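# Lift a loaded tray onto four clustered risers

## Task

Get the tray resting completely on top of the four risers grouped together on the table. Neither the tray nor any crockery may drop freely more than a few centimetres. At the end the risers must still be in their original spots, and every item the tray carries must be upright on it, close to its starting position on the tray.

## Robot and tools

SETUP. Four identical Kinova Gen3 arms, arm1 to arm4. Each has seven joints, a right hand with index, middle and ring fingers plus a thumb, and a wrist camera (arm1_cam_wrist to arm4_cam_wrist). cam_high is a fixed room camera. The scene frame is shared: origin on the floor, +z up, metres. Feet (base_link), each facing along its own +x: arm1 x=-0.659 y=-1.480 z=+0.998 quat_wxyz=(+0.708, -0.001, -0.001, +0.706); arm2 x=+0.895 y=-1.261 z=+1.028 quat_wxyz=(+0.025, -0.001, +0.006, -1.000); arm3 x=-1.671 y=-1.062 z=+0.992 quat_wxyz=(+1.000, +0.001, +0.002, -0.020); arm4 x=+0.011 y=-0.748 z=+0.967 quat_wxyz=(+0.706, +0.007, +0.000, -0.708). Surfaces under the arms sit at z=+0.914, +0.950 and +0.980. The hand reaches about 1.05 m from the joint-1 axis.

JOINTS (radians, absolute). joint1_rad -6.283..6.283: spins the arm about its foot's vertical axis, positive clockwise from above, 0 extends along the foot's +x. joint2_rad -2.249..2.249: shoulder, 0 upright, positive leans forward. joint3_rad -6.283..6.283: twists the upper arm. joint4_rad -2.579..2.579: elbow, 0 straight; with joint3 at 0 positive bends the same way as positive joint2. joint5_rad -6.283..6.283: twists the forearm. joint6_rad -2.099..2.099: wrist bend, 0 straight. joint7_rad -6.283..6.283: rolls the hand, positive counter-clockwise viewed from behind it. Reference: joints 1, 3, 5 at 0 and joint7 at 1.57 with fingers pointing down in front gives palm facing left, thumb away from the foot. Target speed caps: 1.39 rad/s (joints 1-4), 1.22 rad/s (5-7); acceleration caps 1 and 10 rad/s² respectively. One arm's joints start and finish together, and the hand can sweep a wide arc between postures. Done tolerance is 0.01 rad.

HAND. Sixteen independent motors: hand_index_/hand_middle_/hand_ring_ each with mcp, abd, pip, dip, and hand_thumb_cmc, _axl, _mcp, _ipl. Each value is on a -1..+1 scale between the hinge's stops (tolerance 0.02). Angles in degrees at +1/-1 and the straight value: finger mcp (-18,+128; 0.75), abd (-60,+60; 0.00), pip (-29,+108; 0.58), dip (-21,+117; 0.70); moving toward -1 curls toward the palm, abd toward -1 swings away from the thumb. Thumb cmc (-20,+120; 0.71) toward -1 brings the thumb round in front of the palm; axl (-27,+140; 0.68) spins it about its own line; mcp (-69,+109; 0.23) and ipl (-77,+108; 0.17) bend it. Two settings: hand_current_limit (-1..1, mapped linearly 0 to 550 mA, floor 11 mA; starts at +0.4) and hand_speed (-0.96..1, set-point rate = (value+1)/2 × 8.5 rad/s; starts at -0.6). Motors are soft position servos: they only press an object when their goal lies past its surface. Keys you omit keep their goals; re-sending the currently read position slackens a grip. Hand-point axes: +z toward straight fingertips, +x across the palm away from the thumb, +y out of the palm face (palm at y=-0.062 m, back at y=-0.12 m). Straight fingertips end about 0.139 m beyond knuckles at z=-0.017 m. A rigid camera mast sits on the palm side at x +0.05..+0.10, z -0.16..-0.11, out to y=+0.06 m, and can collide.

TOOLS. move: optional keys arm1, arm2, arm3, arm4 (one object per arm) and cameras. Each arm object holds joints, a map of joint name to absolute target (radians for joint1_rad..joint7_rad, scale -1..1 for hand keys), and optional min_time_s (0.1 to 8 s, the shortest duration of that arm's motions). Unnamed arms and unnamed joints get nothing new and may keep pushing toward an earlier target. An action runs at most 15 s. cameras: list from arm1_cam_wrist, arm2_cam_wrist, arm3_cam_wrist, arm4_cam_wrist, cam_high, or ["all"]; [] for none; omitted gives all only for an empty move. An empty move returns full state, images and the scene number. Unknown keys make the call invalid; out-of-range numbers get it refused, and after a refusal or a stop the reply's later move, wait and finished_scene calls are skipped. wait: seconds 0 to 10, plus cameras; commands nothing. zoom_image: camera plus region [x0, y0, x1, y1] in pixels from the top-left, no larger than 504×504, only on the newest images. finished_scene: scene = the current scene's number; irreversible, and the result must persist without the robots.

RESULTS. "move:" lists each arm sent motion with done or its worst status. joint_status per joint: done, off_target (resting short, maybe still pushing), time_out (holds where it stopped), not_followed (collision check withheld targets; may retry later), limit_stop_at_motor_heat (resend). Arms not in the action appear under "as last shown" with "not commanded". on_its_own reports uncommanded behaviour. "pictures" gives image order; images may lag state slightly. hand_state words per motor: moving, goal, blocked, overload. Currents in mA, positive pushing toward -1. Joint velocities in rad/s ("within noise" = still). Joint torques in N m, positive toward larger positions, with per-arm offset and noise. Flange force is the external force in the end-effector axes, noisy; "no reading" near singularities or at start. MOTOR HOT appears at 60 °C; OVER-TEMPERATURE FAULT means the arm sagged and paused.

AVOID. Hard robot-robot contact fails the scene, including a hand closing on another arm's fingers; the anti-collision check can be late and ignores finger contact. Arms keep pushing after touching anything. Torque fault if a sensor exceeds 104.5 N m (joints 1-4) or 51.3 N m (5-7), or a joint drifts over 5 degrees from plan: the arm and hand freeze 10 s, hand commands are lost. A finger motor at 495 mA or more for about 5 s shuts off for 10 s; long holds, stretched poses and unreachable targets heat motors (75 °C causes sagging). Never knock anything off the table or out of the work area, drop objects, slam, or shove the risers. Loose items may get occasional small pushes. The scene keeps running between calls while the last command is held.

Each tool is called after "Call:" in YAML: its name, and indented under it one key for each argument.

## Session

Call:
move:
  cameras: ["all"]

Scene clock: 0.00 s.
Joint torques (N m): no reading
Flange force (N): no reading
Joint velocities: within noise
arm1.joint_positions: joint1_rad=+1.855 joint2_rad=-0.383 joint3_rad=-0.105 joint4_rad=+1.424 joint5_rad=-0.076 joint6_rad=+1.941 joint7_rad=+1.900 hand_index_mcp=+0.753 hand_index_abd=+0.000 hand_index_pip=+0.577 hand_index_dip=+0.696 hand_middle_mcp=+0.753 hand_middle_abd=+0.000 hand_middle_pip=+0.577 hand_middle_dip=+0.696 hand_ring_mcp=+0.753 hand_ring_abd=+0.000 hand_ring_pip=+0.577 hand_ring_dip=+0.696 hand_thumb_cmc=+0.714 hand_thumb_axl=+0.677 hand_thumb_mcp=+0.226 hand_thumb_ipl=+0.168 hand_current_limit=+0.400 hand_speed=-0.600
arm1.joint_status: not commanded
arm1.hand_state: goal,goal,goal,goal,goal,goal,goal,goal,goal,goal,goal,goal,goal,goal,goal,goal
arm1.index_mcp_current_ma: 0
arm1.index_abd_current_ma: 0
arm1.index_pip_current_ma: 0
arm1.index_dip_current_ma: 0
arm1.middle_mcp_current_ma: 0
arm1.middle_abd_current_ma: 0
arm1.middle_pip_current_ma: 0
arm1.middle_dip_current_ma: 0
arm1.ring_mcp_current_ma: 0
arm1.ring_abd_current_ma: 0
arm1.ring_pip_current_ma: 0
arm1.ring_dip_current_ma: 0
arm1.thumb_cmc_current_ma: 0
arm1.thumb_axl_current_ma: 0
arm1.thumb_mcp_current_ma: 0
arm1.thumb_ipl_current_ma: 0
arm1.hand_goal_index_mcp: 0.754
arm1.hand_goal_index_abd: 0.000
arm1.hand_goal_index_pip: 0.576
arm1.hand_goal_index_dip: 0.696
arm1.hand_goal_middle_mcp: 0.754
arm1.hand_goal_middle_abd: 0.000
arm1.hand_goal_middle_pip: 0.576
arm1.hand_goal_middle_dip: 0.696
arm1.hand_goal_ring_mcp: 0.754
arm1.hand_goal_ring_abd: 0.000
arm1.hand_goal_ring_pip: 0.576
arm1.hand_goal_ring_dip: 0.696
arm1.hand_goal_thumb_cmc: 0.714
arm1.hand_goal_thumb_axl: 0.678
arm1.hand_goal_thumb_mcp: 0.226
arm1.hand_goal_thumb_ipl: 0.168
arm1.hand: x=-0.4936 y=-1.4168 z=+1.5360 quat_wxyz=(+0.081, -0.088, +0.993, -0.006) (m; scene frame)
arm2.joint_positions: joint1_rad=-0.613 joint2_rad=-0.358 joint3_rad=-0.122 joint4_rad=+1.455 joint5_rad=-0.035 joint6_rad=+1.934 joint7_rad=+1.782 hand_index_mcp=+0.753 hand_index_abd=+0.000 hand_index_pip=+0.577 hand_index_dip=+0.696 hand_middle_mcp=+0.753 hand_middle_abd=+0.000 hand_middle_pip=+0.577 hand_middle_dip=+0.696 hand_ring_mcp=+0.753 hand_ring_abd=+0.000 hand_ring_pip=+0.577 hand_ring_dip=+0.696 hand_thumb_cmc=+0.714 hand_thumb_axl=+0.677 hand_thumb_mcp=+0.226 hand_thumb_ipl=+0.168 hand_current_limit=+0.400 hand_speed=-0.600
arm2.joint_status: not commanded
arm2.hand_state: goal,goal,goal,goal,goal,goal,goal,goal,goal,goal,goal,goal,goal,goal,goal,goal
arm2.index_mcp_current_ma: 0
arm2.index_abd_current_ma: 0
arm2.index_pip_current_ma: 0
arm2.index_dip_current_ma: 0
arm2.middle_mcp_current_ma: 0
arm2.middle_abd_current_ma: 0
arm2.middle_pip_current_ma: 0
arm2.middle_dip_current_ma: 0
arm2.ring_mcp_current_ma: 0
arm2.ring_abd_current_ma: 0
arm2.ring_pip_current_ma: 0
arm2.ring_dip_current_ma: 0
arm2.thumb_cmc_current_ma: 0
arm2.thumb_axl_current_ma: 0
arm2.thumb_mcp_current_ma: 0
arm2.thumb_ipl_current_ma: 0
arm2.hand_goal_index_mcp: 0.754
arm2.hand_goal_index_abd: 0.000
arm2.hand_goal_index_pip: 0.576
arm2.hand_goal_index_dip: 0.696
arm2.hand_goal_middle_mcp: 0.754
arm2.hand_goal_middle_abd: 0.000
arm2.hand_goal_middle_pip: 0.576
arm2.hand_goal_middle_dip: 0.696
arm2.hand_goal_ring_mcp: 0.754
arm2.hand_goal_ring_abd: 0.000
arm2.hand_goal_ring_pip: 0.576
arm2.hand_goal_ring_dip: 0.696
arm2.hand_goal_thumb_cmc: 0.714
arm2.hand_goal_thumb_axl: 0.678
arm2.hand_goal_thumb_mcp: 0.226
arm2.hand_goal_thumb_ipl: 0.168
arm2.hand: x=+0.8347 y=-1.4437 z=+1.5478 quat_wxyz=(+0.005, +0.875, +0.481, -0.051) (m; scene frame)
arm3.joint_positions: joint1_rad=-0.325 joint2_rad=-0.418 joint3_rad=-0.043 joint4_rad=+1.416 joint5_rad=+0.000 joint6_rad=+2.069 joint7_rad=+1.887 hand_index_mcp=+0.753 hand_index_abd=+0.000 hand_index_pip=+0.577 hand_index_dip=+0.696 hand_middle_mcp=+0.753 hand_middle_abd=+0.000 hand_middle_pip=+0.577 hand_middle_dip=+0.696 hand_ring_mcp=+0.753 hand_ring_abd=+0.000 hand_ring_pip=+0.577 hand_ring_dip=+0.696 hand_thumb_cmc=+0.714 hand_thumb_axl=+0.677 hand_thumb_mcp=+0.226 hand_thumb_ipl=+0.168 hand_current_limit=+0.400 hand_speed=-0.600
arm3.joint_status: not commanded
arm3.hand_state: goal,goal,goal,goal,goal,goal,goal,goal,goal,goal,goal,goal,goal,goal,goal,goal
arm3.index_mcp_current_ma: 0
arm3.index_abd_current_ma: 0
arm3.index_pip_current_ma: 0
arm3.index_dip_current_ma: 0
arm3.middle_mcp_current_ma: 0
arm3.middle_abd_current_ma: 0
arm3.middle_pip_current_ma: 0
arm3.middle_dip_current_ma: 0
arm3.ring_mcp_current_ma: 0
arm3.ring_abd_current_ma: 0
arm3.ring_pip_current_ma: 0
arm3.ring_dip_current_ma: 0
arm3.thumb_cmc_current_ma: 0
arm3.thumb_axl_current_ma: 0
arm3.thumb_mcp_current_ma: 0
arm3.thumb_ipl_current_ma: 0
arm3.hand_goal_index_mcp: 0.754
arm3.hand_goal_index_abd: 0.000
arm3.hand_goal_index_pip: 0.576
arm3.hand_goal_index_dip: 0.696
arm3.hand_goal_middle_mcp: 0.754
arm3.hand_goal_middle_abd: 0.000
arm3.hand_goal_middle_pip: 0.576
arm3.hand_goal_middle_dip: 0.696
arm3.hand_goal_ring_mcp: 0.754
arm3.hand_goal_ring_abd: 0.000
arm3.hand_goal_ring_pip: 0.576
arm3.hand_goal_ring_dip: 0.696
arm3.hand_goal_thumb_cmc: 0.714
arm3.hand_goal_thumb_axl: 0.678
arm3.hand_goal_thumb_mcp: 0.226
arm3.hand_goal_thumb_ipl: 0.168
arm3.hand: x=-1.5856 y=-0.9638 z=+1.5288 quat_wxyz=(+0.035, -0.315, +0.948, -0.007) (m; scene frame)
arm4.joint_positions: joint1_rad=+0.000 joint2_rad=-0.397 joint3_rad=-0.083 joint4_rad=+1.428 joint5_rad=-0.008 joint6_rad=+2.038 joint7_rad=+1.608 hand_index_mcp=+0.753 hand_index_abd=+0.000 hand_index_pip=+0.577 hand_index_dip=+0.696 hand_middle_mcp=+0.753 hand_middle_abd=+0.000 hand_middle_pip=+0.577 hand_middle_dip=+0.696 hand_ring_mcp=+0.753 hand_ring_abd=+0.000 hand_ring_pip=+0.577 hand_ring_dip=+0.696 hand_thumb_cmc=+0.714 hand_thumb_axl=+0.677 hand_thumb_mcp=+0.226 hand_thumb_ipl=+0.168 hand_current_limit=+0.400 hand_speed=-0.600
arm4.joint_status: not commanded
arm4.hand_state: goal,goal,goal,goal,goal,goal,goal,goal,goal,goal,goal,goal,goal,goal,goal,goal
arm4.index_mcp_current_ma: 0
arm4.index_abd_current_ma: 0
arm4.index_pip_current_ma: 0
arm4.index_dip_current_ma: 0
arm4.middle_mcp_current_ma: 0
arm4.middle_abd_current_ma: 0
arm4.middle_pip_current_ma: 0
arm4.middle_dip_current_ma: 0
arm4.ring_mcp_current_ma: 0
arm4.ring_abd_current_ma: 0
arm4.ring_pip_current_ma: 0
arm4.ring_dip_current_ma: 0
arm4.thumb_cmc_current_ma: 0
arm4.thumb_axl_current_ma: 0
arm4.thumb_mcp_current_ma: 0
arm4.thumb_ipl_current_ma: 0
arm4.hand_goal_index_mcp: 0.754
arm4.hand_goal_index_abd: 0.000
arm4.hand_goal_index_pip: 0.576
arm4.hand_goal_index_dip: 0.696
arm4.hand_goal_middle_mcp: 0.754
arm4.hand_goal_middle_abd: 0.000
arm4.hand_goal_middle_pip: 0.576
arm4.hand_goal_middle_dip: 0.696
arm4.hand_goal_ring_mcp: 0.754
arm4.hand_goal_ring_abd: 0.000
arm4.hand_goal_ring_pip: 0.576
arm4.hand_goal_ring_dip: 0.696
arm4.hand_goal_thumb_cmc: 0.714
arm4.hand_goal_thumb_axl: 0.678
arm4.hand_goal_thumb_mcp: 0.226
arm4.hand_goal_thumb_ipl: 0.168
arm4.hand: x=+0.0874 y=-0.8948 z=+1.4996 quat_wxyz=(+0.018, +0.665, +0.746, -0.027) (m; scene frame)
pictures: arm1_cam_wrist, arm2_cam_wrist, arm3_cam_wrist, arm4_cam_wrist, cam_high
Images, in order (width x height): arm1_cam_wrist 672x504, arm2_cam_wrist 672x504, arm3_cam_wrist 672x504, arm4_cam_wrist 672x504, cam_high 672x504.

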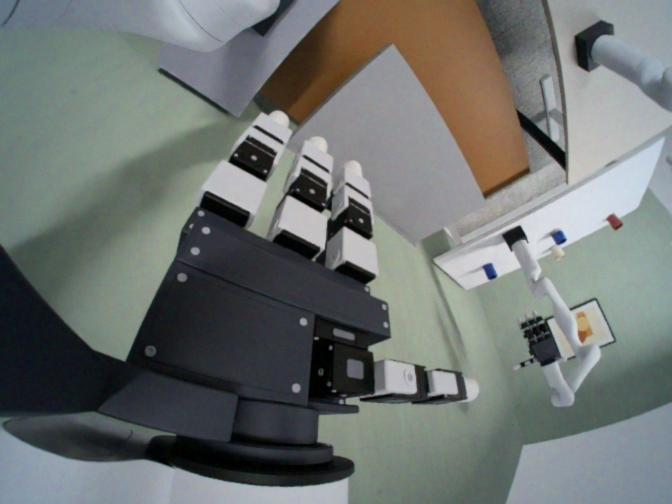

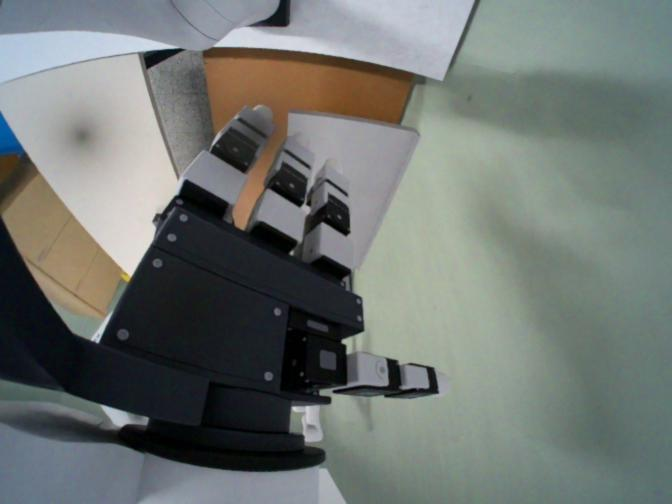

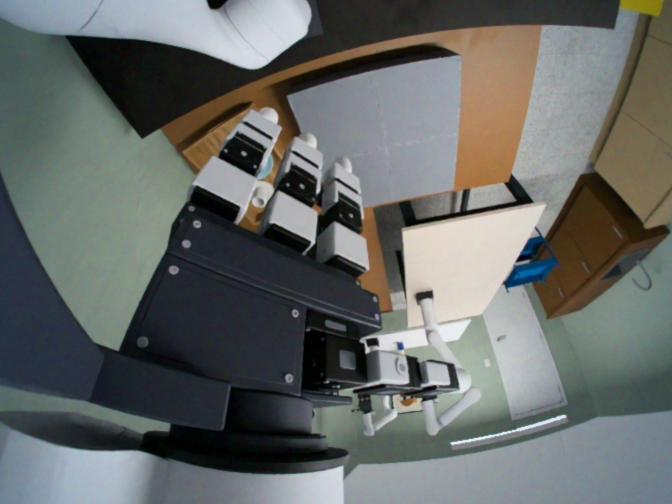

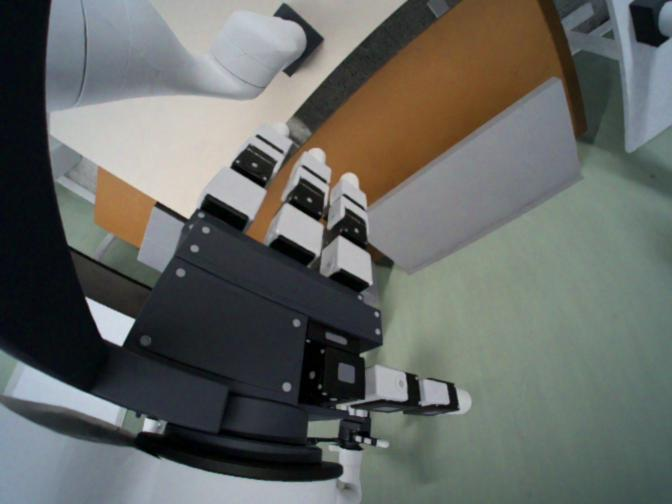

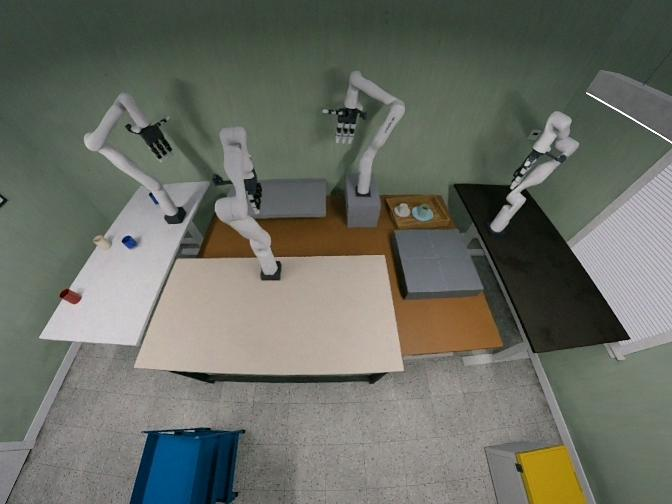

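Call:
zoom_image:
  camera: "cam_high"
  region: [350, 160, 530, 330]

Call:
zoom_image:
  camera: "cam_high"
  region: [370, 175, 470, 245]

Scaled by 2.800 from the camera's 672x504 image, which has a finer 960x720 frame.

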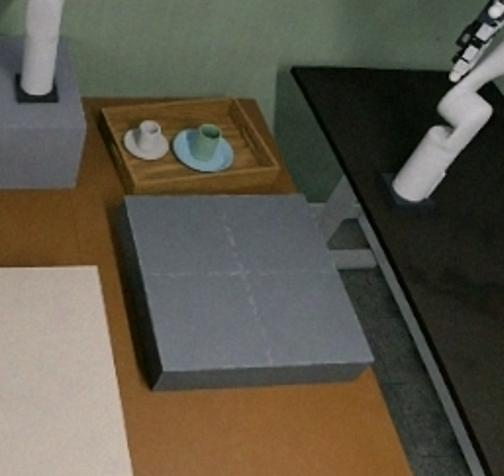

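Scaled by 5.040 from the camera's 672x504 image, which has a finer 960x720 frame.

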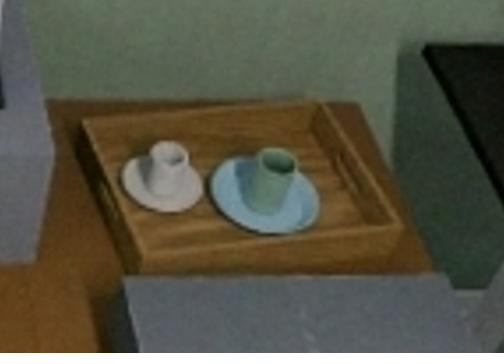

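Call:
move:
  arm1: {"joints":{"joint1_rad":-1.4814,"joint2_rad":0.0,"joint3_rad":0,"joint4_rad":2.3,"joint5_rad":0.1268,"joint6_rad":0.8759,"joint7_rad":0.1293,"hand_index_mcp":0.75,"hand_middle_mcp":0.75,"hand_index_pip":0.215,"hand_middle_pip":0.215,"hand_index_dip":-0.605,"hand_middle_dip":-0.605,"hand_ring_mcp":0.99,"hand_ring_pip":0.58,"hand_ring_dip":-0.605,"hand_current_limit":0.75,"hand_speed":-0.3}}
  arm3: {"joints":{"joint1_rad":0.6807,"joint2_rad":0.4,"joint3_rad":0,"joint4_rad":1.5007,"joint5_rad":0.3477,"joint6_rad":1.2236,"joint7_rad":0.6888,"hand_index_mcp":0.75,"hand_middle_mcp":0.75,"hand_index_pip":0.215,"hand_middle_pip":0.215,"hand_index_dip":-0.605,"hand_middle_dip":-0.605,"hand_ring_mcp":0.99,"hand_ring_pip":0.58,"hand_ring_dip":-0.605,"hand_current_limit":0.75,"hand_speed":-0.3}}
  cameras: ["arm1_cam_wrist","arm3_cam_wrist","cam_high"]

Scene clock: 163.53 s.
Joint torques (N m): arm1=[0.17 -6.28 0.25 -7.34 0.54 0.41 -0.03] | arm2=[-1.18 -0.4 0.15 -7.89 0.15 -0.55 -0.31] | arm3=[-0.18 -15.4 -0.47 -7.51 0.79 0.09 -0.32] | arm4=[0.28 0.03 -0.65 -6.93 0.48 -0.02 0.15]
Flange force (N): arm1=[1.7 -2.2 3.8] | arm2=[2.3 -0.7 0.3] | arm3=[-2.2 -0.5 -0.7] | arm4=[-0.3 -1.3 -1.6]
move: arm1 done; arm3 done
Joint velocities: within noise
arm1.joint_positions: joint1_rad=-1.481 joint2_rad=+0.000 joint3_rad=+0.000 joint4_rad=+2.300 joint5_rad=+0.127 joint6_rad=+0.876 joint7_rad=+0.129 hand_index_mcp=+0.751 hand_index_abd=+0.000 hand_index_pip=+0.220 hand_index_dip=-0.601 hand_middle_mcp=+0.751 hand_middle_abd=+0.000 hand_middle_pip=+0.220 hand_middle_dip=-0.600 hand_ring_mcp=+0.981 hand_ring_abd=+0.000 hand_ring_pip=+0.577 hand_ring_dip=-0.600 hand_thumb_cmc=+0.714 hand_thumb_axl=+0.677 hand_thumb_mcp=+0.224 hand_thumb_ipl=+0.168 hand_current_limit=+0.750 hand_speed=-0.300
arm1.joint_status: all done
arm1.hand_state: goal,goal,goal,goal,goal,goal,goal,goal,goal,goal,goal,goal,goal,goal,goal,goal
arm1.index_mcp_current_ma: 3
arm1.index_abd_current_ma: 0
arm1.index_pip_current_ma: 9
arm1.index_dip_current_ma: 7
arm1.middle_mcp_current_ma: 2
arm1.middle_abd_current_ma: 0
arm1.middle_pip_current_ma: 10
arm1.middle_dip_current_ma: 8
arm1.ring_mcp_current_ma: -24
arm1.ring_abd_current_ma: 0
arm1.ring_pip_current_ma: -5
arm1.ring_dip_current_ma: 9
arm1.thumb_cmc_current_ma: 0
arm1.thumb_axl_current_ma: -1
arm1.thumb_mcp_current_ma: -6
arm1.thumb_ipl_current_ma: -1
arm1.hand_goal_index_mcp: 0.750
arm1.hand_goal_index_abd: 0.000
arm1.hand_goal_index_pip: 0.216
arm1.hand_goal_index_dip: -0.604
arm1.hand_goal_middle_mcp: 0.750
arm1.hand_goal_middle_abd: 0.000
arm1.hand_goal_middle_pip: 0.216
arm1.hand_goal_middle_dip: -0.604
arm1.hand_goal_ring_mcp: 0.990
arm1.hand_goal_ring_abd: 0.000
arm1.hand_goal_ring_pip: 0.580
arm1.hand_goal_ring_dip: -0.604
arm1.hand_goal_thumb_cmc: 0.714
arm1.hand_goal_thumb_axl: 0.678
arm1.hand_goal_thumb_mcp: 0.226
arm1.hand_goal_thumb_ipl: 0.168
arm1.hand: x=-0.9656 y=-1.3932 z=+1.1911 quat_wxyz=(+0.049, -0.747, +0.662, +0.016) (m; scene frame)
arm2, arm4: as last shown
arm2.joint_positions: joint1_rad=-0.613 joint2_rad=-0.358 joint3_rad=-0.122 joint4_rad=+1.455 joint5_rad=-0.035 joint6_rad=+1.934 joint7_rad=+1.782 hand_index_mcp=+0.753 hand_index_abd=+0.000 hand_index_pip=+0.577 hand_index_dip=+0.696 hand_middle_mcp=+0.753 hand_middle_abd=+0.000 hand_middle_pip=+0.577 hand_middle_dip=+0.696 hand_ring_mcp=+0.753 hand_ring_abd=+0.000 hand_ring_pip=+0.577 hand_ring_dip=+0.696 hand_thumb_cmc=+0.714 hand_thumb_axl=+0.677 hand_thumb_mcp=+0.223 hand_thumb_ipl=+0.168 hand_current_limit=+0.400 hand_speed=-0.600
arm3.joint_positions: joint1_rad=+0.681 joint2_rad=+0.400 joint3_rad=+0.000 joint4_rad=+1.501 joint5_rad=+0.348 joint6_rad=+1.224 joint7_rad=+0.689 hand_index_mcp=+0.750 hand_index_abd=+0.000 hand_index_pip=+0.220 hand_index_dip=-0.601 hand_middle_mcp=+0.750 hand_middle_abd=+0.000 hand_middle_pip=+0.220 hand_middle_dip=-0.601 hand_ring_mcp=+0.980 hand_ring_abd=+0.000 hand_ring_pip=+0.577 hand_ring_dip=-0.601 hand_thumb_cmc=+0.714 hand_thumb_axl=+0.677 hand_thumb_mcp=+0.224 hand_thumb_ipl=+0.168 hand_current_limit=+0.750 hand_speed=-0.300
arm3.joint_status: all done
arm3.hand_state: goal,goal,goal,goal,goal,goal,goal,goal,goal,goal,goal,goal,goal,goal,goal,goal
arm3.index_mcp_current_ma: 0
arm3.index_abd_current_ma: 0
arm3.index_pip_current_ma: 0
arm3.index_dip_current_ma: 0
arm3.middle_mcp_current_ma: 0
arm3.middle_abd_current_ma: 0
arm3.middle_pip_current_ma: 1
arm3.middle_dip_current_ma: 0
arm3.ring_mcp_current_ma: -3
arm3.ring_abd_current_ma: 0
arm3.ring_pip_current_ma: 0
arm3.ring_dip_current_ma: 0
arm3.thumb_cmc_current_ma: 0
arm3.thumb_axl_current_ma: 0
arm3.thumb_mcp_current_ma: 0
arm3.thumb_ipl_current_ma: 0
arm3.hand_goal_index_mcp: 0.750
arm3.hand_goal_index_abd: 0.000
arm3.hand_goal_index_pip: 0.216
arm3.hand_goal_index_dip: -0.604
arm3.hand_goal_middle_mcp: 0.750
arm3.hand_goal_middle_abd: 0.000
arm3.hand_goal_middle_pip: 0.216
arm3.hand_goal_middle_dip: -0.604
arm3.hand_goal_ring_mcp: 0.990
arm3.hand_goal_ring_abd: 0.000
arm3.hand_goal_ring_pip: 0.580
arm3.hand_goal_ring_dip: -0.604
arm3.hand_goal_thumb_cmc: 0.714
arm3.hand_goal_thumb_axl: 0.678
arm3.hand_goal_thumb_mcp: 0.226
arm3.hand_goal_thumb_ipl: 0.168
arm3.hand: x=-1.3099 y=-1.4822 z=+1.2625 quat_wxyz=(+0.019, +0.667, +0.727, -0.163) (m; scene frame)
arm4.joint_positions: joint1_rad=+0.000 joint2_rad=-0.397 joint3_rad=-0.083 joint4_rad=+1.428 joint5_rad=-0.008 joint6_rad=+2.038 joint7_rad=+1.608 hand_index_mcp=+0.753 hand_index_abd=+0.000 hand_index_pip=+0.577 hand_index_dip=+0.696 hand_middle_mcp=+0.753 hand_middle_abd=+0.000 hand_middle_pip=+0.577 hand_middle_dip=+0.696 hand_ring_mcp=+0.753 hand_ring_abd=+0.000 hand_ring_pip=+0.577 hand_ring_dip=+0.696 hand_thumb_cmc=+0.714 hand_thumb_axl=+0.677 hand_thumb_mcp=+0.224 hand_thumb_ipl=+0.168 hand_current_limit=+0.400 hand_speed=-0.600
pictures: arm1_cam_wrist, arm3_cam_wrist, cam_high
Images, in order (width x height): arm1_cam_wrist 672x504, arm3_cam_wrist 672x504, cam_high 672x504.

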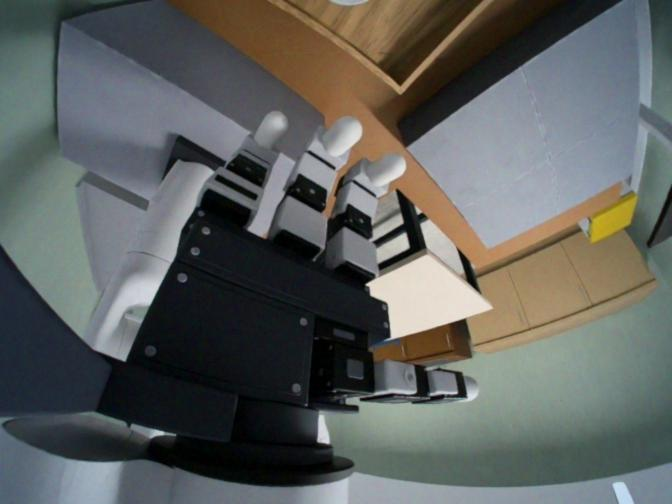

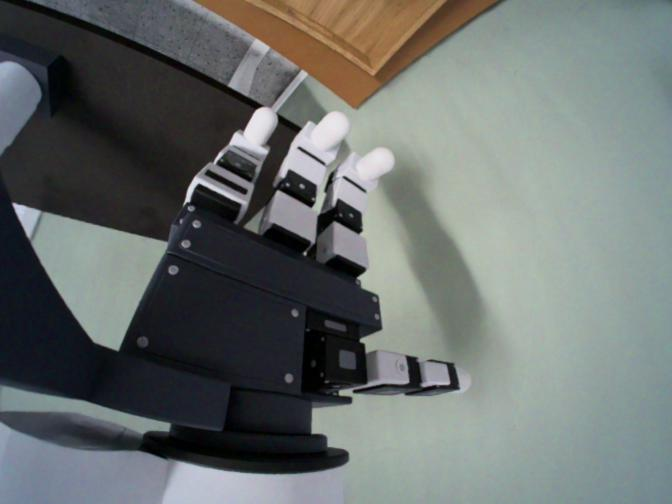

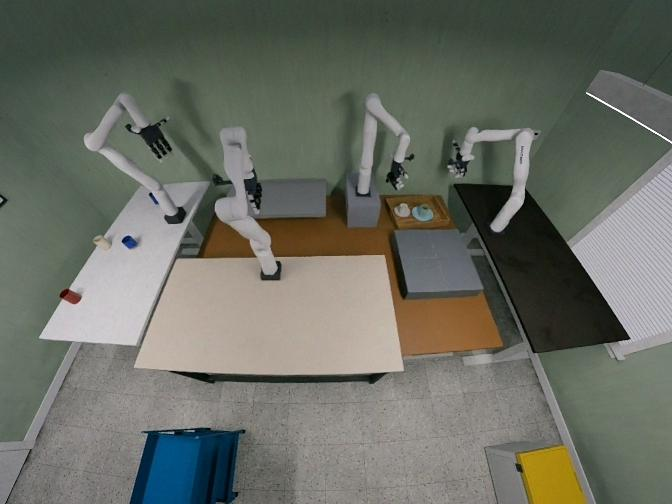

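Call:
move:
  arm1: {"joints":{"joint2_rad":0.3374,"joint4_rad":2.3581},"min_time_s":3}
  arm3: {"joints":{"joint2_rad":0.7326,"joint4_rad":1.5007},"min_time_s":3}
  cameras: ["arm1_cam_wrist","arm3_cam_wrist","cam_high"]

Scene clock: 170.13 s.
Joint torques (N m): arm1=[0.23 -8.82 0.4 -3.43 0.4 1.46 -0.02] | arm2=[-1.11 -0.42 0.19 -7.85 0.14 -0.57 -0.31] | arm3=[-0.22 -18.5 -0.12 -5.23 0.63 1.03 -0.26] | arm4=[0.3 0.03 -0.68 -6.95 0.46 -0.03 0.13]
Flange force (N): arm1=[2.0 -1.9 3.1] | arm2=[2.2 -0.6 0.1] | arm3=[-2.1 -0.4 -0.9] | arm4=[-0.2 -1.5 -1.5]
move: arm1 done; arm3 done
Joint velocities: within noise
arm1.joint_positions: joint1_rad=-1.481 joint2_rad=+0.337 joint3_rad=+0.000 joint4_rad=+2.358 joint5_rad=+0.127 joint6_rad=+0.876 joint7_rad=+0.129 hand_index_mcp=+0.748 hand_index_abd=+0.000 hand_index_pip=+0.219 hand_index_dip=-0.601 hand_middle_mcp=+0.749 hand_middle_abd=+0.000 hand_middle_pip=+0.219 hand_middle_dip=-0.600 hand_ring_mcp=+0.981 hand_ring_abd=+0.000 hand_ring_pip=+0.577 hand_ring_dip=-0.600 hand_thumb_cmc=+0.713 hand_thumb_axl=+0.677 hand_thumb_mcp=+0.224 hand_thumb_ipl=+0.168 hand_current_limit=+0.750 hand_speed=-0.300
arm1.joint_status: all done
arm1.hand_state: goal,goal,goal,goal,goal,goal,goal,goal,goal,goal,goal,goal,goal,goal,goal,goal
arm1.index_mcp_current_ma: -3
arm1.index_abd_current_ma: 0
arm1.index_pip_current_ma: 5
arm1.index_dip_current_ma: 7
arm1.middle_mcp_current_ma: -3
arm1.middle_abd_current_ma: 0
arm1.middle_pip_current_ma: 6
arm1.middle_dip_current_ma: 8
arm1.ring_mcp_current_ma: -24
arm1.ring_abd_current_ma: 0
arm1.ring_pip_current_ma: -5
arm1.ring_dip_current_ma: 9
arm1.thumb_cmc_current_ma: -3
arm1.thumb_axl_current_ma: -1
arm1.thumb_mcp_current_ma: -6
arm1.thumb_ipl_current_ma: -1
arm1.hand_goal_index_mcp: 0.750
arm1.hand_goal_index_abd: 0.000
arm1.hand_goal_index_pip: 0.216
arm1.hand_goal_index_dip: -0.604
arm1.hand_goal_middle_mcp: 0.750
arm1.hand_goal_middle_abd: 0.000
arm1.hand_goal_middle_pip: 0.216
arm1.hand_goal_middle_dip: -0.604
arm1.hand_goal_ring_mcp: 0.990
arm1.hand_goal_ring_abd: 0.000
arm1.hand_goal_ring_pip: 0.580
arm1.hand_goal_ring_dip: -0.604
arm1.hand_goal_thumb_cmc: 0.714
arm1.hand_goal_thumb_axl: 0.678
arm1.hand_goal_thumb_mcp: 0.226
arm1.hand_goal_thumb_ipl: 0.168
arm1.hand: x=-0.8837 y=-1.4007 z=+1.0864 quat_wxyz=(+0.164, -0.737, +0.640, -0.143) (m; scene frame)
arm2, arm4: as last shown
arm3.joint_positions: joint1_rad=+0.681 joint2_rad=+0.733 joint3_rad=+0.000 joint4_rad=+1.501 joint5_rad=+0.348 joint6_rad=+1.224 joint7_rad=+0.689 hand_index_mcp=+0.748 hand_index_abd=+0.000 hand_index_pip=+0.219 hand_index_dip=-0.601 hand_middle_mcp=+0.749 hand_middle_abd=+0.000 hand_middle_pip=+0.219 hand_middle_dip=-0.601 hand_ring_mcp=+0.980 hand_ring_abd=+0.000 hand_ring_pip=+0.577 hand_ring_dip=-0.601 hand_thumb_cmc=+0.713 hand_thumb_axl=+0.677 hand_thumb_mcp=+0.224 hand_thumb_ipl=+0.168 hand_current_limit=+0.750 hand_speed=-0.300
arm3.joint_status: all done
arm3.hand_state: goal,goal,goal,goal,goal,goal,goal,goal,goal,goal,goal,goal,goal,goal,goal,goal
arm3.index_mcp_current_ma: 0
arm3.index_abd_current_ma: 0
arm3.index_pip_current_ma: 0
arm3.index_dip_current_ma: 0
arm3.middle_mcp_current_ma: 0
arm3.middle_abd_current_ma: 0
arm3.middle_pip_current_ma: 0
arm3.middle_dip_current_ma: 0
arm3.ring_mcp_current_ma: -3
arm3.ring_abd_current_ma: 0
arm3.ring_pip_current_ma: 0
arm3.ring_dip_current_ma: 0
arm3.thumb_cmc_current_ma: 0
arm3.thumb_axl_current_ma: 0
arm3.thumb_mcp_current_ma: 0
arm3.thumb_ipl_current_ma: 0
arm3.hand_goal_index_mcp: 0.750
arm3.hand_goal_index_abd: 0.000
arm3.hand_goal_index_pip: 0.216
arm3.hand_goal_index_dip: -0.604
arm3.hand_goal_middle_mcp: 0.750
arm3.hand_goal_middle_abd: 0.000
arm3.hand_goal_middle_pip: 0.216
arm3.hand_goal_middle_dip: -0.604
arm3.hand_goal_ring_mcp: 0.990
arm3.hand_goal_ring_abd: 0.000
arm3.hand_goal_ring_pip: 0.580
arm3.hand_goal_ring_dip: -0.604
arm3.hand_goal_thumb_cmc: 0.714
arm3.hand_goal_thumb_axl: 0.678
arm3.hand_goal_thumb_mcp: 0.226
arm3.hand_goal_thumb_ipl: 0.168
arm3.hand: x=-1.3361 y=-1.4596 z=+1.0845 quat_wxyz=(-0.144, +0.640, +0.737, -0.164) (m; scene frame)
pictures: arm1_cam_wrist, arm3_cam_wrist, cam_high
Images, in order (width x height): arm1_cam_wrist 672x504, arm3_cam_wrist 672x504, cam_high 672x504.

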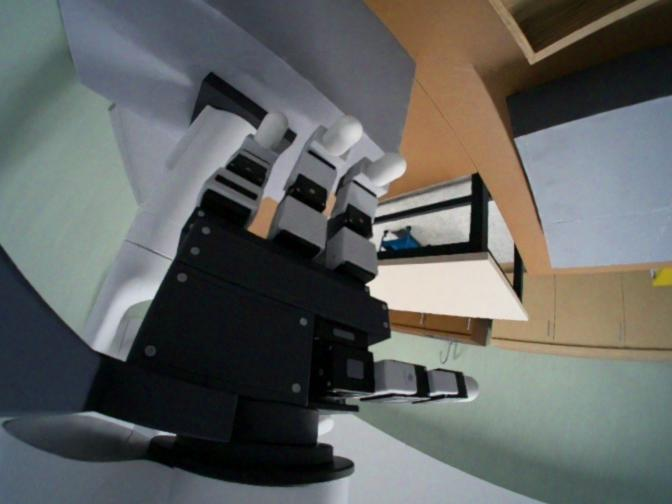

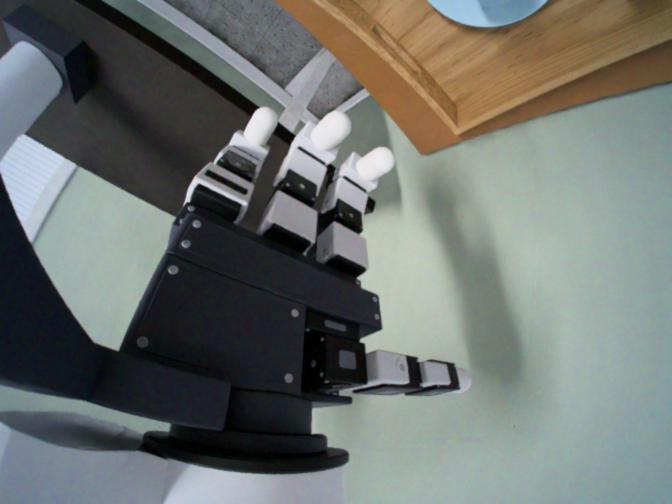

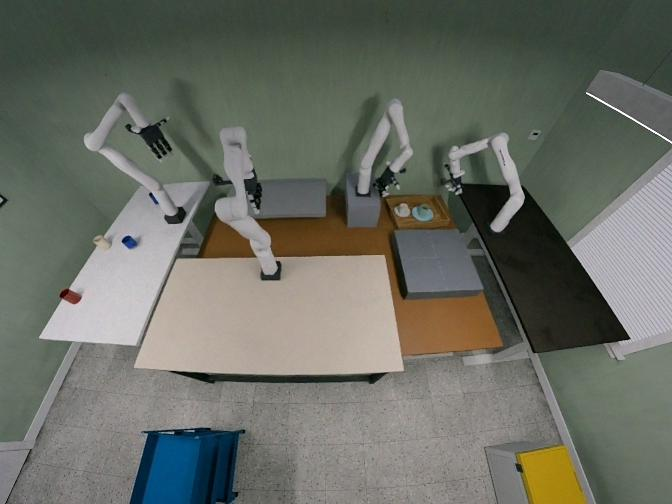

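Call:
zoom_image:
  camera: "arm3_cam_wrist"
  region: [260, 0, 672, 200]

Call:
zoom_image:
  camera: "arm1_cam_wrist"
  region: [350, 0, 672, 200]

Scaled by 1.223 from the camera's 672x504 image, which has a finer 960x720 frame.

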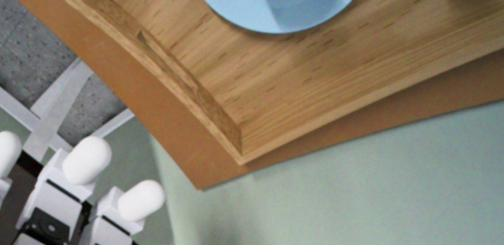

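Scaled by 1.565 from the camera's 672x504 image, which has a finer 960x720 frame.

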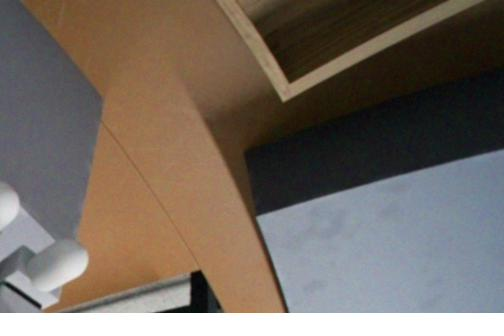

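Call:
move:
  arm1: {"joints":{"joint1_rad":-1.5675,"joint2_rad":0.7945,"joint3_rad":0,"joint4_rad":2.2092,"joint5_rad":0.0727,"joint6_rad":0.5740,"joint7_rad":0.0237},"min_time_s":4}
  arm3: {"joints":{"joint1_rad":0.7277,"joint2_rad":0.9743,"joint3_rad":0,"joint4_rad":1.5002,"joint5_rad":0.3887,"joint6_rad":1.0004,"joint7_rad":0.5885},"min_time_s":4}
  cameras: ["arm1_cam_wrist","arm3_cam_wrist","cam_high"]

Scene clock: 334.50 s.
Joint torques (N m): arm1=[0.18 -13.55 0.57 -0.78 0.32 1.55 0] | arm2=[-1.15 -0.39 0.13 -7.88 0.12 -0.56 -0.32] | arm3=[-0.17 -20.05 0.08 -3.84 0.49 1.12 -0.27] | arm4=[0.25 0.01 -0.66 -6.98 0.47 0 0.13]
Flange force (N): arm1=[1.4 -3.3 1.6] | arm2=[2.3 -0.8 0.2] | arm3=[-1.7 -0.3 -0.5] | arm4=[-0.2 -1.4 -1.3]
move: arm1 done; arm3 done
Joint velocities: within noise
arm1.joint_positions: joint1_rad=-1.568 joint2_rad=+0.795 joint3_rad=+0.000 joint4_rad=+2.209 joint5_rad=+0.073 joint6_rad=+0.574 joint7_rad=+0.024 hand_index_mcp=+0.748 hand_index_abd=+0.000 hand_index_pip=+0.218 hand_index_dip=-0.601 hand_middle_mcp=+0.748 hand_middle_abd=+0.000 hand_middle_pip=+0.219 hand_middle_dip=-0.600 hand_ring_mcp=+0.985 hand_ring_abd=+0.001 hand_ring_pip=+0.581 hand_ring_dip=-0.600 hand_thumb_cmc=+0.712 hand_thumb_axl=+0.677 hand_thumb_mcp=+0.224 hand_thumb_ipl=+0.168 hand_current_limit=+0.750 hand_speed=-0.300
arm1.joint_status: all done
arm1.hand_state: goal,goal,goal,goal,goal,goal,goal,goal,goal,goal,goal,goal,goal,goal,goal,goal
arm1.index_mcp_current_ma: -5
arm1.index_abd_current_ma: 0
arm1.index_pip_current_ma: 5
arm1.index_dip_current_ma: 7
arm1.middle_mcp_current_ma: -5
arm1.middle_abd_current_ma: 0
arm1.middle_pip_current_ma: 5
arm1.middle_dip_current_ma: 8
arm1.ring_mcp_current_ma: -11
arm1.ring_abd_current_ma: 1
arm1.ring_pip_current_ma: 2
arm1.ring_dip_current_ma: 8
arm1.thumb_cmc_current_ma: -4
arm1.thumb_axl_current_ma: -1
arm1.thumb_mcp_current_ma: -6
arm1.thumb_ipl_current_ma: -1
arm1.hand_goal_index_mcp: 0.750
arm1.hand_goal_index_abd: 0.000
arm1.hand_goal_index_pip: 0.216
arm1.hand_goal_index_dip: -0.604
arm1.hand_goal_middle_mcp: 0.750
arm1.hand_goal_middle_abd: 0.000
arm1.hand_goal_middle_pip: 0.216
arm1.hand_goal_middle_dip: -0.604
arm1.hand_goal_ring_mcp: 0.990
arm1.hand_goal_ring_abd: 0.000
arm1.hand_goal_ring_pip: 0.580
arm1.hand_goal_ring_dip: -0.604
arm1.hand_goal_thumb_cmc: 0.714
arm1.hand_goal_thumb_axl: 0.678
arm1.hand_goal_thumb_mcp: 0.226
arm1.hand_goal_thumb_ipl: 0.168
arm1.hand: x=-0.9535 y=-1.4263 z=+0.9562 quat_wxyz=(+0.161, -0.720, +0.659, -0.147) (m; scene frame)
arm2, arm4: as last shown
arm3.joint_positions: joint1_rad=+0.728 joint2_rad=+0.974 joint3_rad=+0.000 joint4_rad=+1.500 joint5_rad=+0.389 joint6_rad=+1.000 joint7_rad=+0.588 hand_index_mcp=+0.748 hand_index_abd=+0.000 hand_index_pip=+0.219 hand_index_dip=-0.601 hand_middle_mcp=+0.749 hand_middle_abd=+0.000 hand_middle_pip=+0.219 hand_middle_dip=-0.601 hand_ring_mcp=+0.980 hand_ring_abd=+0.000 hand_ring_pip=+0.577 hand_ring_dip=-0.601 hand_thumb_cmc=+0.713 hand_thumb_axl=+0.677 hand_thumb_mcp=+0.224 hand_thumb_ipl=+0.168 hand_current_limit=+0.750 hand_speed=-0.300
arm3.joint_status: all done
arm3.hand_state: goal,goal,goal,goal,goal,goal,goal,goal,goal,goal,goal,goal,goal,goal,goal,goal
arm3.index_mcp_current_ma: 0
arm3.index_abd_current_ma: 0
arm3.index_pip_current_ma: 0
arm3.index_dip_current_ma: 0
arm3.middle_mcp_current_ma: 0
arm3.middle_abd_current_ma: 0
arm3.middle_pip_current_ma: 0
arm3.middle_dip_current_ma: 0
arm3.ring_mcp_current_ma: -3
arm3.ring_abd_current_ma: 0
arm3.ring_pip_current_ma: 0
arm3.ring_dip_current_ma: 0
arm3.thumb_cmc_current_ma: 0
arm3.thumb_axl_current_ma: 0
arm3.thumb_mcp_current_ma: 0
arm3.thumb_ipl_current_ma: 0
arm3.hand_goal_index_mcp: 0.750
arm3.hand_goal_index_abd: 0.000
arm3.hand_goal_index_pip: 0.216
arm3.hand_goal_index_dip: -0.604
arm3.hand_goal_middle_mcp: 0.750
arm3.hand_goal_middle_abd: 0.000
arm3.hand_goal_middle_pip: 0.216
arm3.hand_goal_middle_dip: -0.604
arm3.hand_goal_ring_mcp: 0.990
arm3.hand_goal_ring_abd: 0.000
arm3.hand_goal_ring_pip: 0.580
arm3.hand_goal_ring_dip: -0.604
arm3.hand_goal_thumb_cmc: 0.714
arm3.hand_goal_thumb_axl: 0.678
arm3.hand_goal_thumb_mcp: 0.226
arm3.hand_goal_thumb_ipl: 0.168
arm3.hand: x=-1.3465 y=-1.4836 z=+0.9545 quat_wxyz=(-0.149, +0.659, +0.720, -0.161) (m; scene frame)
pictures: arm1_cam_wrist, arm3_cam_wrist, cam_high
Images, in order (width x height): arm1_cam_wrist 672x504, arm3_cam_wrist 672x504, cam_high 672x504.

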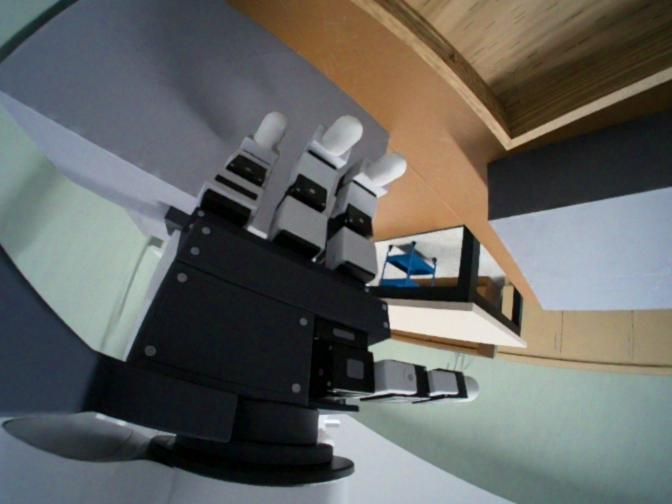

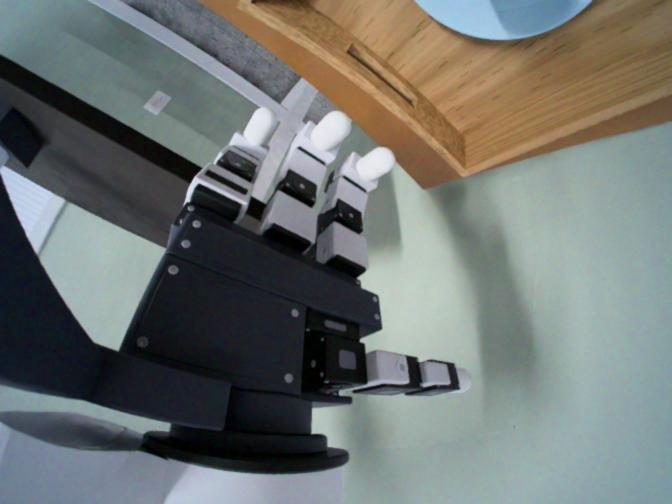

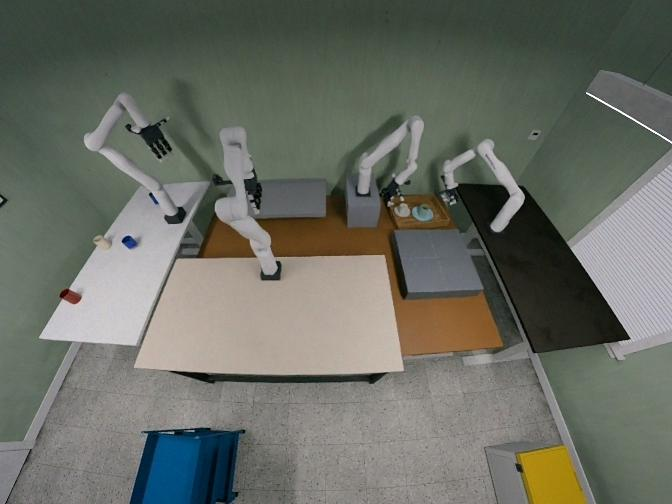

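Call:
zoom_image:
  camera: "arm3_cam_wrist"
  region: [200, 0, 672, 240]

Call:
zoom_image:
  camera: "arm1_cam_wrist"
  region: [200, 0, 672, 240]

Call:
zoom_image:
  camera: "cam_high"
  region: [370, 170, 480, 245]

Scaled by 1.068 from the camera's 672x504 image, which has a finer 960x720 frame.

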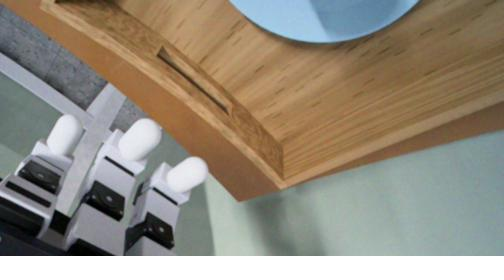

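Scaled by 1.068 from the camera's 672x504 image, which has a finer 960x720 frame.

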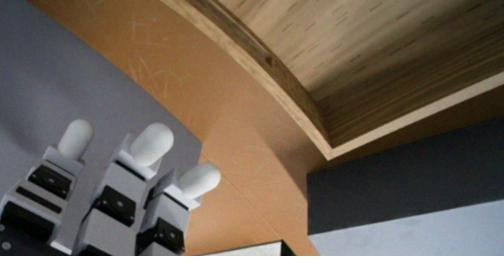

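Scaled by 4.582 from the camera's 672x504 image, which has a finer 960x720 frame.

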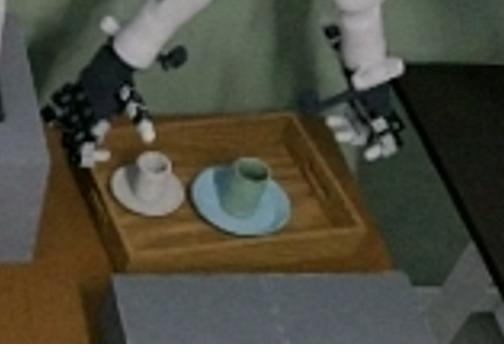

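Call:
move:
  arm1: {"joints":{"joint1_rad":-1.6575,"joint2_rad":0.9712,"joint3_rad":0,"joint4_rad":2.1252,"joint5_rad":0.0270,"joint6_rad":0.4815,"joint7_rad":0.0028},"min_time_s":3}
  cameras: ["arm1_cam_wrist"]

Call:
zoom_image:
  camera: "arm1_cam_wrist"
  region: [200, 0, 672, 300]

Scene clock: 411.37 s.
Joint torques (N m): arm1=[0.21 -14.86 0.56 -0.03 0.34 1.54 -0.03] | arm2=[-1.16 -0.39 0.14 -7.82 0.13 -0.56 -0.32] | arm3=[-0.17 -20.11 0.11 -3.84 0.47 1.08 -0.27] | arm4=[0.22 0.06 -0.65 -6.97 0.45 -0.02 0.13]
Flange force (N): arm1=[1.2 -3.8 0.9] | arm2=[2.2 -0.8 0.0] | arm3=[-1.9 -0.2 -0.5] | arm4=[-0.1 -1.4 -1.4]
move: arm1 done
Joint velocities: within noise
arm1.joint_positions: joint1_rad=-1.657 joint2_rad=+0.971 joint3_rad=+0.000 joint4_rad=+2.125 joint5_rad=+0.027 joint6_rad=+0.481 joint7_rad=+0.003 hand_index_mcp=+0.748 hand_index_abd=+0.000 hand_index_pip=+0.218 hand_index_dip=-0.601 hand_middle_mcp=+0.748 hand_middle_abd=+0.000 hand_middle_pip=+0.219 hand_middle_dip=-0.600 hand_ring_mcp=+0.985 hand_ring_abd=+0.001 hand_ring_pip=+0.581 hand_ring_dip=-0.600 hand_thumb_cmc=+0.712 hand_thumb_axl=+0.677 hand_thumb_mcp=+0.224 hand_thumb_ipl=+0.168 hand_current_limit=+0.750 hand_speed=-0.300
arm1.joint_status: all done
arm1.hand_state: goal,goal,goal,goal,goal,goal,goal,goal,goal,goal,goal,goal,goal,goal,goal,goal
arm1.index_mcp_current_ma: -5
arm1.index_abd_current_ma: 0
arm1.index_pip_current_ma: 5
arm1.index_dip_current_ma: 7
arm1.middle_mcp_current_ma: -5
arm1.middle_abd_current_ma: 0
arm1.middle_pip_current_ma: 5
arm1.middle_dip_current_ma: 8
arm1.ring_mcp_current_ma: -11
arm1.ring_abd_current_ma: 1
arm1.ring_pip_current_ma: 2
arm1.ring_dip_current_ma: 8
arm1.thumb_cmc_current_ma: -4
arm1.thumb_axl_current_ma: -1
arm1.thumb_mcp_current_ma: -6
arm1.thumb_ipl_current_ma: -1
arm1.hand_goal_index_mcp: 0.750
arm1.hand_goal_index_abd: 0.000
arm1.hand_goal_index_pip: 0.216
arm1.hand_goal_index_dip: -0.604
arm1.hand_goal_middle_mcp: 0.750
arm1.hand_goal_middle_abd: 0.000
arm1.hand_goal_middle_pip: 0.216
arm1.hand_goal_middle_dip: -0.604
arm1.hand_goal_ring_mcp: 0.990
arm1.hand_goal_ring_abd: 0.000
arm1.hand_goal_ring_pip: 0.580
arm1.hand_goal_ring_dip: -0.604
arm1.hand_goal_thumb_cmc: 0.714
arm1.hand_goal_thumb_axl: 0.678
arm1.hand_goal_thumb_mcp: 0.226
arm1.hand_goal_thumb_ipl: 0.168
arm1.hand: x=-0.9732 y=-1.4575 z=+0.8961 quat_wxyz=(+0.162, -0.728, +0.650, -0.145) (m; scene frame)
arm2, arm3, arm4: as last shown
pictures: arm1_cam_wrist
Images, in order (width x height): arm1_cam_wrist 672x504.

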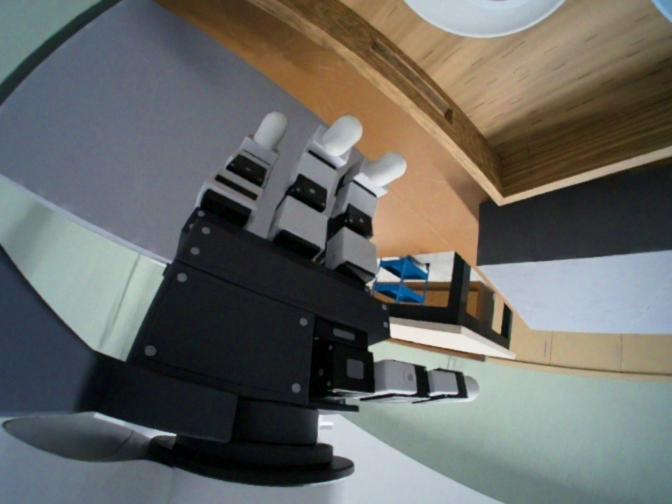

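Scaled by 1.068 from the camera's 672x504 image, which has a finer 960x720 frame.

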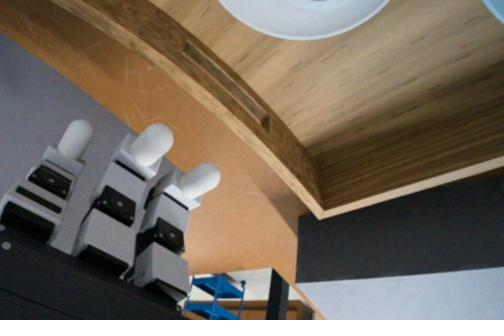

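Call:
move:
  arm1: {"joints":{"joint1_rad":-1.6587,"joint2_rad":1.1372,"joint3_rad":0,"joint4_rad":2.0849,"joint5_rad":0.0343,"joint6_rad":0.3557,"joint7_rad":-0.0065},"min_time_s":3}
  cameras: ["arm1_cam_wrist","cam_high"]

Call:
zoom_image:
  camera: "arm1_cam_wrist"
  region: [200, 0, 672, 300]

Call:
zoom_image:
  camera: "cam_high"
  region: [370, 170, 480, 245]

Scene clock: 448.60 s.
Joint torques (N m): arm1=[0.23 -15.22 0.44 0.18 0.31 0.98 -0.08] | arm2=[-1.1 -0.35 0.15 -7.9 0.11 -0.58 -0.3] | arm3=[-0.25 -20.05 0.14 -3.91 0.48 1.07 -0.24] | arm4=[0.27 0.04 -0.72 -6.98 0.48 0 0.12]
Flange force (N): arm1=[1.1 -5.6 -1.5] | arm2=[2.4 -0.7 0.3] | arm3=[-1.6 -0.5 -0.5] | arm4=[-0.2 -1.6 -1.3]
move: arm1 done
Joint velocities: within noise
arm1.joint_positions: joint1_rad=-1.659 joint2_rad=+1.137 joint3_rad=+0.000 joint4_rad=+2.085 joint5_rad=+0.034 joint6_rad=+0.356 joint7_rad=-0.007 hand_index_mcp=+0.748 hand_index_abd=+0.000 hand_index_pip=+0.218 hand_index_dip=-0.601 hand_middle_mcp=+0.749 hand_middle_abd=+0.000 hand_middle_pip=+0.209 hand_middle_dip=-0.617 hand_ring_mcp=+0.985 hand_ring_abd=+0.001 hand_ring_pip=+0.581 hand_ring_dip=-0.600 hand_thumb_cmc=+0.712 hand_thumb_axl=+0.677 hand_thumb_mcp=+0.224 hand_thumb_ipl=+0.168 hand_current_limit=+0.750 hand_speed=-0.300
arm1.joint_status: all done
arm1.hand_state: goal,goal,goal,goal,goal,goal,goal,goal,goal,goal,goal,goal,goal,goal,goal,goal
arm1.index_mcp_current_ma: -5
arm1.index_abd_current_ma: 0
arm1.index_pip_current_ma: 5
arm1.index_dip_current_ma: 7
arm1.middle_mcp_current_ma: -2
arm1.middle_abd_current_ma: 0
arm1.middle_pip_current_ma: -17
arm1.middle_dip_current_ma: -36
arm1.ring_mcp_current_ma: -11
arm1.ring_abd_current_ma: 1
arm1.ring_pip_current_ma: 2
arm1.ring_dip_current_ma: 8
arm1.thumb_cmc_current_ma: -4
arm1.thumb_axl_current_ma: -1
arm1.thumb_mcp_current_ma: -6
arm1.thumb_ipl_current_ma: -1
arm1.hand_goal_index_mcp: 0.750
arm1.hand_goal_index_abd: 0.000
arm1.hand_goal_index_pip: 0.216
arm1.hand_goal_index_dip: -0.604
arm1.hand_goal_middle_mcp: 0.750
arm1.hand_goal_middle_abd: 0.000
arm1.hand_goal_middle_pip: 0.216
arm1.hand_goal_middle_dip: -0.604
arm1.hand_goal_ring_mcp: 0.990
arm1.hand_goal_ring_abd: 0.000
arm1.hand_goal_ring_pip: 0.580
arm1.hand_goal_ring_dip: -0.604
arm1.hand_goal_thumb_cmc: 0.714
arm1.hand_goal_thumb_axl: 0.678
arm1.hand_goal_thumb_mcp: 0.226
arm1.hand_goal_thumb_ipl: 0.168
arm1.hand: x=-0.9681 y=-1.4575 z=+0.8361 quat_wxyz=(+0.162, -0.728, +0.650, -0.145) (m; scene frame)
arm2, arm3, arm4: as last shown
pictures: arm1_cam_wrist, cam_high
Images, in order (width x height): arm1_cam_wrist 672x504, cam_high 672x504.

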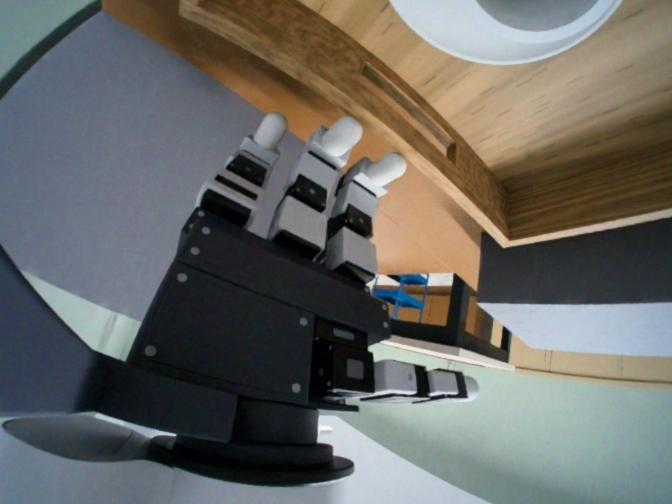

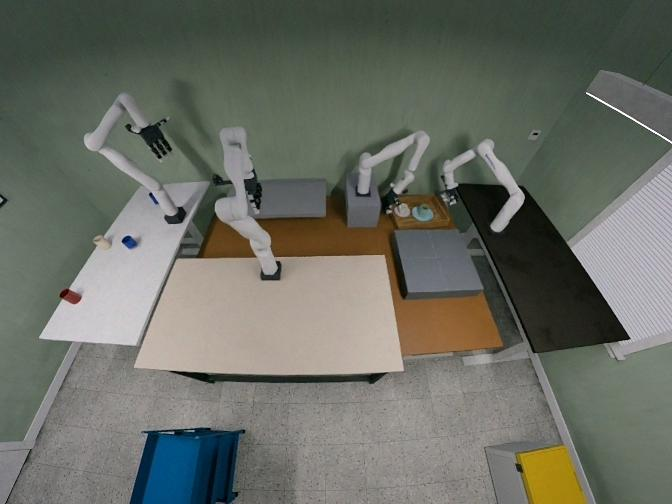

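Scaled by 1.068 from the camera's 672x504 image, which has a finer 960x720 frame.

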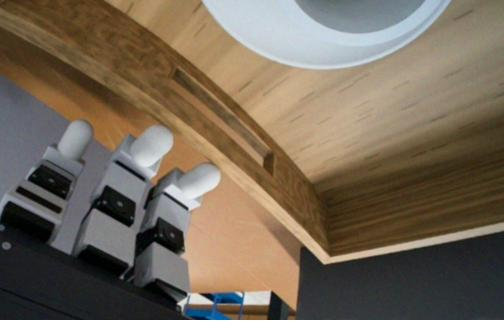

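Scaled by 4.582 from the camera's 672x504 image, which has a finer 960x720 frame.

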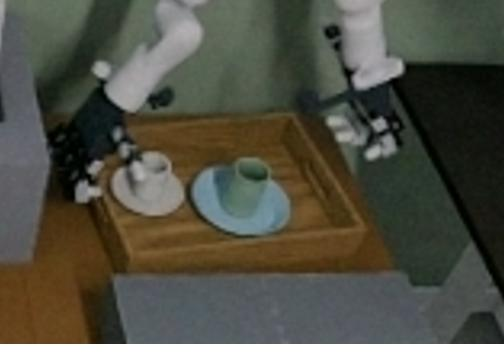

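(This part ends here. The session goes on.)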